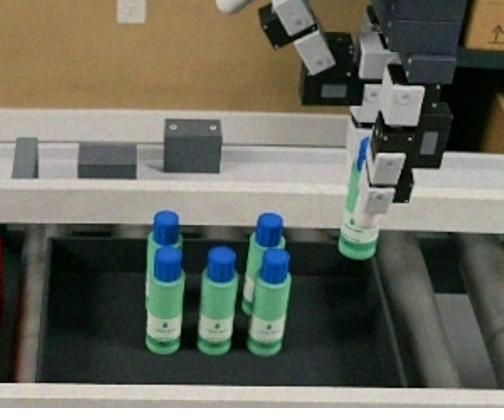

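Request:
{"fn": "move", "kwargs": {"arm2": {"joints":{"joint2_rad":0.9337,"joint4_rad":0.8868,"joint6_rad":1.3211},"min_time_s":2.5}, "cameras": ["cam_station1"]}}

Request:
{"fn": "zoom_image", "kwargs": {"camera": "cam_station1", "region": [330, 120, 480, 240]}}

Scene clock: 532.83 s.
Joint torques (N m): arm1=[0.27 -13.84 -1.37 -7.28 -0.18 -0.27 -0.12] | arm2=[0.52 -25.72 0.01 -9.77 -0.34 0.14 -0.01] | arm3=[-0.32 -0.08 -0.06 -8.31 0.21 -0.41 0.42] | arm4=[-0.2 1.03 -1.5 -8.39 -0.32 -0.62 -0.56]
Motor temperatures (°C): arm1=[30 30 30 31 38 34 35] | arm2=[34 31 27 32 35 31 38] | arm3=[30 31 30 33 37 37 40] | arm4=[28 30 30 30 38 42 37]
Flange force (N): arm1=[-0.4 1.5 -0.4] | arm2=[4.9 -0.6 4.9] | arm3=[2.3 1.7 3.3] | arm4=[1.8 -6.7 2.0]
move: arm2 done
Joint velocities: within noise
arm1: as last shown
arm2.joint_positions: joint1_rad=-0.360 joint2_rad=+0.934 joint3_rad=+0.000 joint4_rad=+0.887 joint5_rad=+0.000 joint6_rad=+1.321 joint7_rad=+1.345 hand_index_mcp=+0.753 hand_index_abd=-0.226 hand_index_pip=+0.577 hand_index_dip=+0.696 hand_middle_mcp=-0.462 hand_middle_abd=+0.000 hand_middle_pip=-0.295 hand_middle_dip=+0.693 hand_ring_mcp=+0.753 hand_ring_abd=+0.217 hand_ring_pip=+0.577 hand_ring_dip=+0.696 hand_thumb_cmc=-0.619 hand_thumb_axl=+0.677 hand_thumb_mcp=-0.002 hand_thumb_ipl=-0.065 hand_current_limit=+0.400 hand_speed=-0.800
arm2.joint_status: all done
arm2.hand_state: goal,blocked,goal,goal,goal,goal,goal,goal,goal,blocked,goal,goal,goal,goal,goal,goal
arm2.index_mcp_current_ma: 0
arm2.index_abd_current_ma: 385
arm2.index_pip_current_ma: 0
arm2.index_dip_current_ma: 0
arm2.middle_mcp_current_ma: 8
arm2.middle_abd_current_ma: 0
arm2.middle_pip_current_ma: 1
arm2.middle_dip_current_ma: 0
arm2.ring_mcp_current_ma: 0
arm2.ring_abd_current_ma: -385
arm2.ring_pip_current_ma: 0
arm2.ring_dip_current_ma: 0
arm2.thumb_cmc_current_ma: 0
arm2.thumb_axl_current_ma: 0
arm2.thumb_mcp_current_ma: 0
arm2.thumb_ipl_current_ma: 0
arm2.hand_goal_index_mcp: 0.754
arm2.hand_goal_index_abd: -0.450
arm2.hand_goal_index_pip: 0.576
arm2.hand_goal_index_dip: 0.696
arm2.hand_goal_middle_mcp: -0.480
arm2.hand_goal_middle_abd: 0.000
arm2.hand_goal_middle_pip: -0.300
arm2.hand_goal_middle_dip: 0.690
arm2.hand_goal_ring_mcp: 0.754
arm2.hand_goal_ring_abd: 0.450
arm2.hand_goal_ring_pip: 0.576
arm2.hand_goal_ring_dip: 0.696
arm2.hand_goal_thumb_cmc: -0.620
arm2.hand_goal_thumb_axl: 0.678
arm2.hand_goal_thumb_mcp: 0.000
arm2.hand_goal_thumb_ipl: -0.066
arm2.hand: x=+0.5883 y=-0.0901 z=+1.1172 quat_wxyz=(-0.003, +0.000, +1.000, -0.007) (m; scene frame)
arm3.joint_positions: joint1_rad=+0.009 joint2_rad=-0.358 joint3_rad=-0.088 joint4_rad=+1.431 joint5_rad=+0.017 joint6_rad=+1.989 joint7_rad=+1.730 hand_index_mcp=+0.753 hand_index_abd=+0.000 hand_index_pip=+0.577 hand_index_dip=+0.696 hand_middle_mcp=+0.753 hand_middle_abd=+0.000 hand_middle_pip=+0.577 hand_middle_dip=+0.696 hand_ring_mcp=+0.753 hand_ring_abd=+0.000 hand_ring_pip=+0.577 hand_ring_dip=+0.696 hand_thumb_cmc=+0.714 hand_thumb_axl=+0.677 hand_thumb_mcp=+0.224 hand_thumb_ipl=+0.168 hand_current_limit=+0.400 hand_speed=-0.600
arm3.joint_status: not commanded
arm3.hand_state: goal,goal,goal,goal,goal,goal,goal,goal,goal,goal,goal,goal,goal,goal,goal,goal
arm3.index_mcp_current_ma: 0
arm3.index_abd_current_ma: 0
arm3.index_pip_current_ma: 0
arm3.index_dip_current_ma: 0
arm3.middle_mcp_current_ma: 0
arm3.middle_abd_current_ma: 0
arm3.middle_pip_current_ma: 0
arm3.middle_dip_current_ma: 0
arm3.ring_mcp_current_ma: 0
arm3.ring_abd_current_ma: 0
arm3.ring_pip_current_ma: 0
arm3.ring_dip_current_ma: 0
arm3.thumb_cmc_current_ma: 0
arm3.thumb_axl_current_ma: 0
arm3.thumb_mcp_current_ma: -2
arm3.thumb_ipl_current_ma: 0
arm3.hand_goal_index_mcp: 0.754
arm3.hand_goal_index_abd: 0.000
arm3.hand_goal_index_pip: 0.576
arm3.hand_goal_index_dip: 0.696
arm3.hand_goal_middle_mcp: 0.754
arm3.hand_goal_middle_abd: 0.000
arm3.hand_goal_middle_pip: 0.576
arm3.hand_goal_middle_dip: 0.696
arm3.hand_goal_ring_mcp: 0.754
arm3.hand_goal_ring_abd: 0.000
arm3.hand_goal_ring_pip: 0.576
arm3.hand_goal_ring_dip: 0.696
arm3.hand_goal_thumb_cmc: 0.714
arm3.hand_goal_thumb_axl: 0.678
arm3.hand_goal_thumb_mcp: 0.226
arm3.hand_goal_thumb_ipl: 0.168
arm3.hand: x=+0.0943 y=+1.9447 z=+1.4669 quat_wxyz=(+0.040, -0.086, +0.995, -0.027) (m; scene frame)
arm4.joint_positions: joint1_rad=+0.092 joint2_rad=-0.496 joint3_rad=-0.054 joint4_rad=+1.509 joint5_rad=-0.046 joint6_rad=+1.935 joint7_rad=+1.794 hand_index_mcp=+0.753 hand_index_abd=+0.000 hand_index_pip=+0.577 hand_index_dip=+0.696 hand_middle_mcp=+0.753 hand_middle_abd=+0.000 hand_middle_pip=+0.577 hand_middle_dip=+0.696 hand_ring_mcp=+0.753 hand_ring_abd=+0.000 hand_ring_pip=+0.577 hand_ring_dip=+0.696 hand_thumb_cmc=+0.714 hand_thumb_axl=+0.677 hand_thumb_mcp=+0.224 hand_thumb_ipl=+0.168 hand_current_limit=+0.400 hand_speed=-0.600
arm4.joint_status: not commanded
arm4.hand_state: goal,goal,goal,goal,goal,goal,goal,goal,goal,goal,goal,goal,goal,goal,goal,goal
arm4.index_mcp_current_ma: 0
arm4.index_abd_current_ma: 0
arm4.index_pip_current_ma: 0
arm4.index_dip_current_ma: 0
arm4.middle_mcp_current_ma: 0
arm4.middle_abd_current_ma: 0
arm4.middle_pip_current_ma: 0
arm4.middle_dip_current_ma: 0
arm4.ring_mcp_current_ma: 0
arm4.ring_abd_current_ma: 0
arm4.ring_pip_current_ma: 0
arm4.ring_dip_current_ma: 0
arm4.thumb_cmc_current_ma: 0
arm4.thumb_axl_current_ma: 0
arm4.thumb_mcp_current_ma: 0
arm4.thumb_ipl_current_ma: 0
arm4.hand_goal_index_mcp: 0.754
arm4.hand_goal_index_abd: 0.000
arm4.hand_goal_index_pip: 0.576
arm4.hand_goal_index_dip: 0.696
arm4.hand_goal_middle_mcp: 0.754
arm4.hand_goal_middle_abd: 0.000
arm4.hand_goal_middle_pip: 0.576
arm4.hand_goal_middle_dip: 0.696
arm4.hand_goal_ring_mcp: 0.754
arm4.hand_goal_ring_abd: 0.000
arm4.hand_goal_ring_pip: 0.576
arm4.hand_goal_ring_dip: 0.696
arm4.hand_goal_thumb_cmc: 0.714
arm4.hand_goal_thumb_axl: 0.678
arm4.hand_goal_thumb_mcp: 0.226
arm4.hand_goal_thumb_ipl: 0.168
arm4.hand: x=+0.1298 y=+1.3419 z=+1.5461 quat_wxyz=(+0.095, -0.178, +0.979, +0.004) (m; scene frame)
pictures: cam_station1

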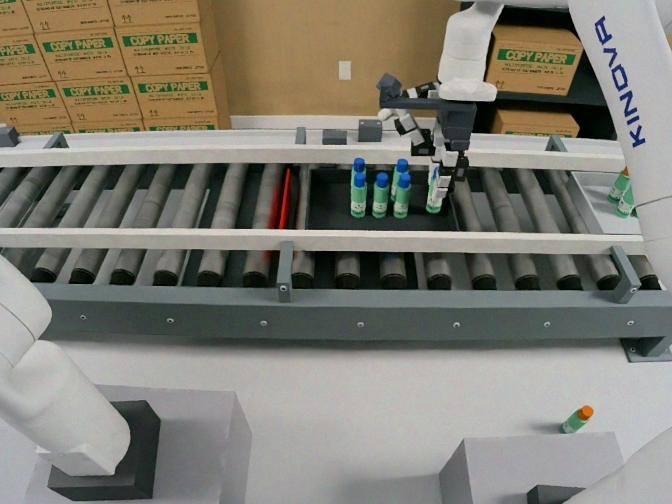

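Scaled by 3.360 from the camera's 672x504 image, which has a finer 960x720 frame.

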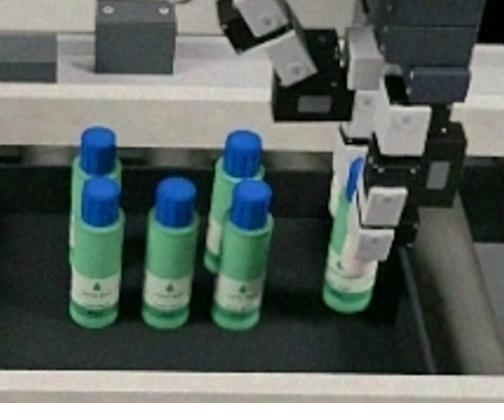

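Request:
{"fn": "move", "kwargs": {"arm2": {"joints":{"joint1_rad":-0.3719,"joint2_rad":0.9513,"joint4_rad":0.9048,"joint6_rad":1.2855,"joint7_rad":1.3329},"min_time_s":1.5}, "cameras": ["cam_station1"]}}

Request:
{"fn": "zoom_image", "kwargs": {"camera": "cam_station1", "region": [330, 120, 480, 240]}}

Scene clock: 554.30 s.
Joint torques (N m): arm1=[0.31 -13.92 -1.32 -7.27 -0.18 -0.31 -0.12] | arm2=[0.44 -24.95 -0.09 -9.37 -0.37 0.02 -0.03] | arm3=[-0.31 -0.03 -0.11 -8.17 0.18 -0.42 0.42] | arm4=[-0.11 1.07 -1.29 -8.38 -0.32 -0.6 -0.53]
Motor temperatures (°C): arm1=[30 30 30 31 38 34 35] | arm2=[34 31 27 32 35 31 37] | arm3=[30 31 30 33 37 37 40] | arm4=[28 30 30 30 38 42 37]
Flange force (N): arm1=[-0.3 1.7 -0.4] | arm2=[5.1 -0.9 3.3] | arm3=[2.3 1.4 2.8] | arm4=[1.7 -6.0 2.1]
move: arm2 done
Joint velocities: within noise
arm1, arm3, arm4: as last shown
arm2.joint_positions: joint1_rad=-0.372 joint2_rad=+0.951 joint3_rad=+0.000 joint4_rad=+0.905 joint5_rad=+0.000 joint6_rad=+1.285 joint7_rad=+1.333 hand_index_mcp=+0.753 hand_index_abd=-0.227 hand_index_pip=+0.577 hand_index_dip=+0.696 hand_middle_mcp=-0.462 hand_middle_abd=+0.000 hand_middle_pip=-0.295 hand_middle_dip=+0.693 hand_ring_mcp=+0.753 hand_ring_abd=+0.217 hand_ring_pip=+0.577 hand_ring_dip=+0.696 hand_thumb_cmc=-0.619 hand_thumb_axl=+0.677 hand_thumb_mcp=-0.002 hand_thumb_ipl=-0.065 hand_current_limit=+0.400 hand_speed=-0.800
arm2.joint_status: all done
arm2.hand_state: goal,blocked,goal,goal,goal,goal,goal,goal,goal,blocked,goal,goal,goal,goal,goal,goal
arm2.index_mcp_current_ma: 0
arm2.index_abd_current_ma: 385
arm2.index_pip_current_ma: 0
arm2.index_dip_current_ma: 0
arm2.middle_mcp_current_ma: 8
arm2.middle_abd_current_ma: 0
arm2.middle_pip_current_ma: 1
arm2.middle_dip_current_ma: 0
arm2.ring_mcp_current_ma: 0
arm2.ring_abd_current_ma: -385
arm2.ring_pip_current_ma: 0
arm2.ring_dip_current_ma: 0
arm2.thumb_cmc_current_ma: 0
arm2.thumb_axl_current_ma: 0
arm2.thumb_mcp_current_ma: 0
arm2.thumb_ipl_current_ma: 0
arm2.hand_goal_index_mcp: 0.754
arm2.hand_goal_index_abd: -0.450
arm2.hand_goal_index_pip: 0.576
arm2.hand_goal_index_dip: 0.696
arm2.hand_goal_middle_mcp: -0.480
arm2.hand_goal_middle_abd: 0.000
arm2.hand_goal_middle_pip: -0.300
arm2.hand_goal_middle_dip: 0.690
arm2.hand_goal_ring_mcp: 0.754
arm2.hand_goal_ring_abd: 0.450
arm2.hand_goal_ring_pip: 0.576
arm2.hand_goal_ring_dip: 0.696
arm2.hand_goal_thumb_cmc: -0.620
arm2.hand_goal_thumb_axl: 0.678
arm2.hand_goal_thumb_mcp: 0.000
arm2.hand_goal_thumb_ipl: -0.066
arm2.hand: x=+0.5881 y=-0.0824 z=+1.1003 quat_wxyz=(-0.003, +0.000, +1.000, -0.007) (m; scene frame)
pictures: cam_station1

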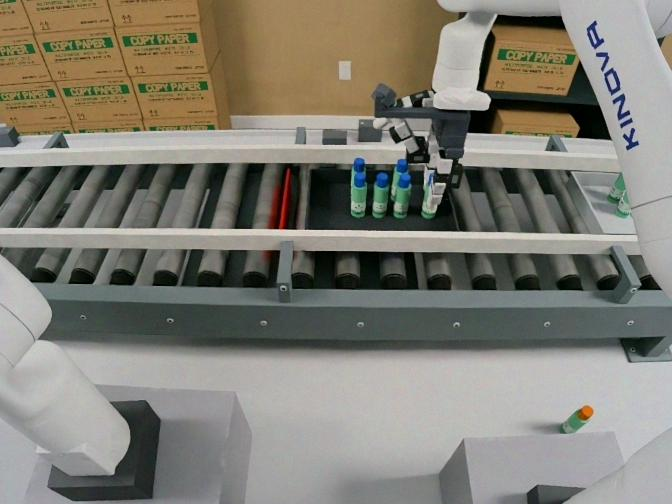

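Scaled by 3.360 from the camera's 672x504 image, which has a finer 960x720 frame.

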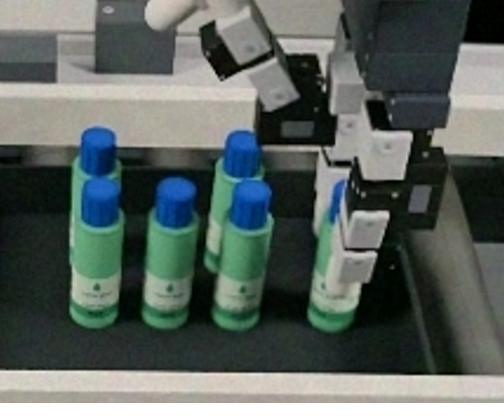

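Request:
{"fn": "move", "kwargs": {"arm2": {"joints":{"joint2_rad":0.9528,"joint4_rad":0.9067,"joint6_rad":1.2821},"min_time_s":0.8}, "cameras": []}}

Scene clock: 562.70 s.
Joint torques (N m): arm1=[0.28 -13.88 -1.32 -7.3 -0.2 -0.3 -0.11] | arm2=[0.37 -22.28 -0.1 -8.49 -0.35 -0.35 -0.02] | arm3=[-0.33 -0.04 -0.1 -8.24 0.25 -0.5 0.44] | arm4=[-0.09 1.14 -1.55 -8.45 -0.31 -0.61 -0.54]
Motor temperatures (°C): arm1=[30 30 30 31 38 34 35] | arm2=[34 31 27 32 35 31 37] | arm3=[30 31 30 33 37 37 40] | arm4=[28 30 30 30 38 42 37]
Flange force (N): arm1=[-0.3 1.5 -0.4] | arm2=[6.2 -1.2 -1.2] | arm3=[2.4 1.7 2.8] | arm4=[2.2 -6.8 2.4]
move: arm2 done
Joint velocities: within noise
arm1, arm3, arm4: as last shown
arm2.joint_positions: joint1_rad=-0.372 joint2_rad=+0.953 joint3_rad=+0.000 joint4_rad=+0.907 joint5_rad=+0.000 joint6_rad=+1.282 joint7_rad=+1.333 hand_index_mcp=+0.754 hand_index_abd=-0.230 hand_index_pip=+0.577 hand_index_dip=+0.696 hand_middle_mcp=-0.462 hand_middle_abd=+0.000 hand_middle_pip=-0.295 hand_middle_dip=+0.693 hand_ring_mcp=+0.754 hand_ring_abd=+0.217 hand_ring_pip=+0.577 hand_ring_dip=+0.696 hand_thumb_cmc=-0.619 hand_thumb_axl=+0.677 hand_thumb_mcp=-0.002 hand_thumb_ipl=-0.065 hand_current_limit=+0.400 hand_speed=-0.800
arm2.joint_status: all done
arm2.hand_state: goal,blocked,goal,goal,goal,goal,goal,goal,goal,blocked,goal,goal,goal,goal,goal,goal
arm2.index_mcp_current_ma: 0
arm2.index_abd_current_ma: 385
arm2.index_pip_current_ma: 0
arm2.index_dip_current_ma: 0
arm2.middle_mcp_current_ma: 8
arm2.middle_abd_current_ma: 0
arm2.middle_pip_current_ma: 1
arm2.middle_dip_current_ma: 0
arm2.ring_mcp_current_ma: 0
arm2.ring_abd_current_ma: -385
arm2.ring_pip_current_ma: 0
arm2.ring_dip_current_ma: 0
arm2.thumb_cmc_current_ma: 0
arm2.thumb_axl_current_ma: 0
arm2.thumb_mcp_current_ma: 0
arm2.thumb_ipl_current_ma: 0
arm2.hand_goal_index_mcp: 0.754
arm2.hand_goal_index_abd: -0.450
arm2.hand_goal_index_pip: 0.576
arm2.hand_goal_index_dip: 0.696
arm2.hand_goal_middle_mcp: -0.480
arm2.hand_goal_middle_abd: 0.000
arm2.hand_goal_middle_pip: -0.300
arm2.hand_goal_middle_dip: 0.690
arm2.hand_goal_ring_mcp: 0.754
arm2.hand_goal_ring_abd: 0.450
arm2.hand_goal_ring_pip: 0.576
arm2.hand_goal_ring_dip: 0.696
arm2.hand_goal_thumb_cmc: -0.620
arm2.hand_goal_thumb_axl: 0.678
arm2.hand_goal_thumb_mcp: 0.000
arm2.hand_goal_thumb_ipl: -0.066
arm2.hand: x=+0.5882 y=-0.0824 z=+1.0988 quat_wxyz=(-0.003, +0.000, +1.000, -0.007) (m; scene frame)
pictures: none
No camera images: "cameras" was empty.

Request:
{"fn": "move", "kwargs": {"arm2": {"joints":{"hand_index_abd":-0.12,"hand_ring_abd":0.12}}, "cameras": ["cam_station1"]}}

Request:
{"fn": "move", "kwargs": {"arm2": {"joints":{"joint2_rad":0.9018,"joint4_rad":0.6478,"joint6_rad":1.5920},"min_time_s":2.5}, "cameras": ["cam_station1"]}}

Request:
{"fn": "zoom_image", "kwargs": {"camera": "cam_station1", "region": [330, 120, 480, 240]}}

Scene clock: 606.53 s.
Joint torques (N m): arm1=[0.24 -13.87 -1.31 -7.27 -0.22 -0.27 -0.09] | arm2=[0.47 -25.34 0.01 -9.41 -0.33 0.13 -0.01] | arm3=[-0.35 -0.04 -0.06 -8.26 0.18 -0.42 0.5] | arm4=[-0.2 1.12 -1.44 -8.39 -0.36 -0.61 -0.49]
Motor temperatures (°C): arm1=[30 30 30 32 38 34 35] | arm2=[34 32 27 32 35 32 37] | arm3=[30 31 30 33 37 37 40] | arm4=[28 30 30 30 38 42 37]
Flange force (N): arm1=[-0.4 1.6 -0.4] | arm2=[4.7 -0.8 3.9] | arm3=[2.3 1.9 3.1] | arm4=[1.9 -6.3 2.1]
move: arm2 done
Joint velocities: within noise
arm1, arm3, arm4: as last shown
arm2.joint_positions: joint1_rad=-0.372 joint2_rad=+0.953 joint3_rad=+0.000 joint4_rad=+0.907 joint5_rad=+0.000 joint6_rad=+1.282 joint7_rad=+1.333 hand_index_mcp=+0.754 hand_index_abd=-0.122 hand_index_pip=+0.577 hand_index_dip=+0.696 hand_middle_mcp=-0.462 hand_middle_abd=+0.000 hand_middle_pip=-0.295 hand_middle_dip=+0.693 hand_ring_mcp=+0.754 hand_ring_abd=+0.122 hand_ring_pip=+0.577 hand_ring_dip=+0.696 hand_thumb_cmc=-0.619 hand_thumb_axl=+0.677 hand_thumb_mcp=-0.002 hand_thumb_ipl=-0.065 hand_current_limit=+0.400 hand_speed=-0.800
arm2.joint_status: all done
arm2.hand_state: goal,goal,goal,goal,goal,goal,goal,goal,goal,goal,goal,goal,goal,goal,goal,goal
arm2.index_mcp_current_ma: 0
arm2.index_abd_current_ma: 0
arm2.index_pip_current_ma: 0
arm2.index_dip_current_ma: 0
arm2.middle_mcp_current_ma: 8
arm2.middle_abd_current_ma: 0
arm2.middle_pip_current_ma: 1
arm2.middle_dip_current_ma: 0
arm2.ring_mcp_current_ma: 0
arm2.ring_abd_current_ma: 0
arm2.ring_pip_current_ma: 0
arm2.ring_dip_current_ma: 0
arm2.thumb_cmc_current_ma: 0
arm2.thumb_axl_current_ma: 0
arm2.thumb_mcp_current_ma: 0
arm2.thumb_ipl_current_ma: 0
arm2.hand_goal_index_mcp: 0.754
arm2.hand_goal_index_abd: -0.120
arm2.hand_goal_index_pip: 0.576
arm2.hand_goal_index_dip: 0.696
arm2.hand_goal_middle_mcp: -0.480
arm2.hand_goal_middle_abd: 0.000
arm2.hand_goal_middle_pip: -0.300
arm2.hand_goal_middle_dip: 0.690
arm2.hand_goal_ring_mcp: 0.754
arm2.hand_goal_ring_abd: 0.120
arm2.hand_goal_ring_pip: 0.576
arm2.hand_goal_ring_dip: 0.696
arm2.hand_goal_thumb_cmc: -0.620
arm2.hand_goal_thumb_axl: 0.678
arm2.hand_goal_thumb_mcp: 0.000
arm2.hand_goal_thumb_ipl: -0.066
arm2.hand: x=+0.5881 y=-0.0825 z=+1.0987 quat_wxyz=(-0.003, +0.000, +1.000, -0.007) (m; scene frame)
pictures: cam_station1

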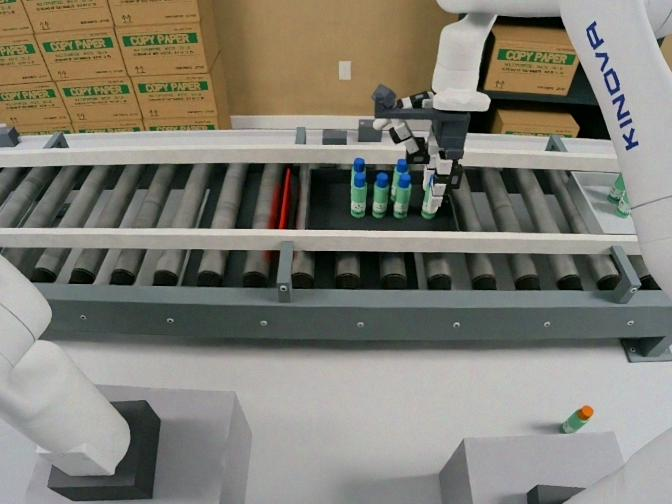

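Scene clock: 609.33 s.
Joint torques (N m): arm1=[0.26 -13.91 -1.32 -7.28 -0.2 -0.28 -0.13] | arm2=[0.48 -25.15 -0.06 -9.83 -0.34 0.1 0.01] | arm3=[-0.3 -0.04 -0.03 -8.2 0.18 -0.43 0.46] | arm4=[-0.14 1.06 -1.39 -8.46 -0.37 -0.55 -0.52]
Motor temperatures (°C): arm1=[30 30 30 32 38 34 35] | arm2=[34 32 27 32 35 32 37] | arm3=[30 31 30 33 37 37 40] | arm4=[28 30 30 30 38 42 37]
Flange force (N): arm1=[-0.4 1.7 -0.3] | arm2=[6.0 -1.0 5.3] | arm3=[2.2 1.8 2.8] | arm4=[1.8 -6.3 2.5]
move: arm2 done
Joint velocities: within noise
arm1, arm3, arm4: as last shown
arm2.joint_positions: joint1_rad=-0.372 joint2_rad=+0.902 joint3_rad=+0.000 joint4_rad=+0.648 joint5_rad=+0.000 joint6_rad=+1.592 joint7_rad=+1.333 hand_index_mcp=+0.754 hand_index_abd=-0.122 hand_index_pip=+0.577 hand_index_dip=+0.696 hand_middle_mcp=-0.462 hand_middle_abd=+0.000 hand_middle_pip=-0.295 hand_middle_dip=+0.693 hand_ring_mcp=+0.754 hand_ring_abd=+0.120 hand_ring_pip=+0.577 hand_ring_dip=+0.696 hand_thumb_cmc=-0.619 hand_thumb_axl=+0.677 hand_thumb_mcp=-0.002 hand_thumb_ipl=-0.065 hand_current_limit=+0.400 hand_speed=-0.800
arm2.joint_status: all done
arm2.hand_state: goal,goal,goal,goal,goal,goal,goal,goal,goal,goal,goal,goal,goal,goal,goal,goal
arm2.index_mcp_current_ma: 0
arm2.index_abd_current_ma: 0
arm2.index_pip_current_ma: 0
arm2.index_dip_current_ma: 0
arm2.middle_mcp_current_ma: 8
arm2.middle_abd_current_ma: 0
arm2.middle_pip_current_ma: 1
arm2.middle_dip_current_ma: 0
arm2.ring_mcp_current_ma: 0
arm2.ring_abd_current_ma: 0
arm2.ring_pip_current_ma: 0
arm2.ring_dip_current_ma: 0
arm2.thumb_cmc_current_ma: 0
arm2.thumb_axl_current_ma: 0
arm2.thumb_mcp_current_ma: 0
arm2.thumb_ipl_current_ma: 0
arm2.hand_goal_index_mcp: 0.754
arm2.hand_goal_index_abd: -0.120
arm2.hand_goal_index_pip: 0.576
arm2.hand_goal_index_dip: 0.696
arm2.hand_goal_middle_mcp: -0.480
arm2.hand_goal_middle_abd: 0.000
arm2.hand_goal_middle_pip: -0.300
arm2.hand_goal_middle_dip: 0.690
arm2.hand_goal_ring_mcp: 0.754
arm2.hand_goal_ring_abd: 0.120
arm2.hand_goal_ring_pip: 0.576
arm2.hand_goal_ring_dip: 0.696
arm2.hand_goal_thumb_cmc: -0.620
arm2.hand_goal_thumb_axl: 0.678
arm2.hand_goal_thumb_mcp: 0.000
arm2.hand_goal_thumb_ipl: -0.066
arm2.hand: x=+0.5888 y=-0.0807 z=+1.2121 quat_wxyz=(-0.003, +0.000, +1.000, -0.007) (m; scene frame)
pictures: cam_station1

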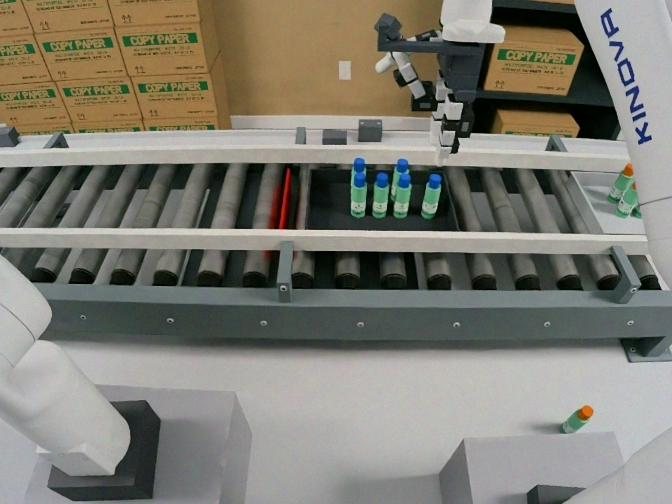

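Scaled by 3.360 from the camera's 672x504 image, which has a finer 960x720 frame.

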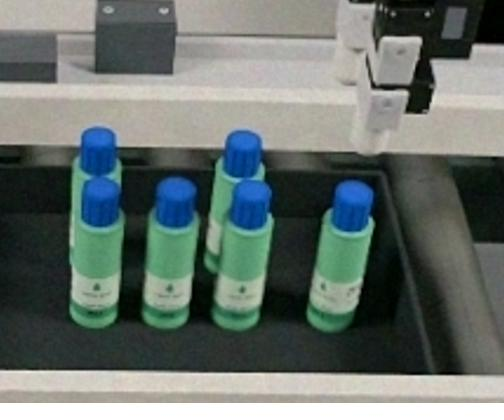

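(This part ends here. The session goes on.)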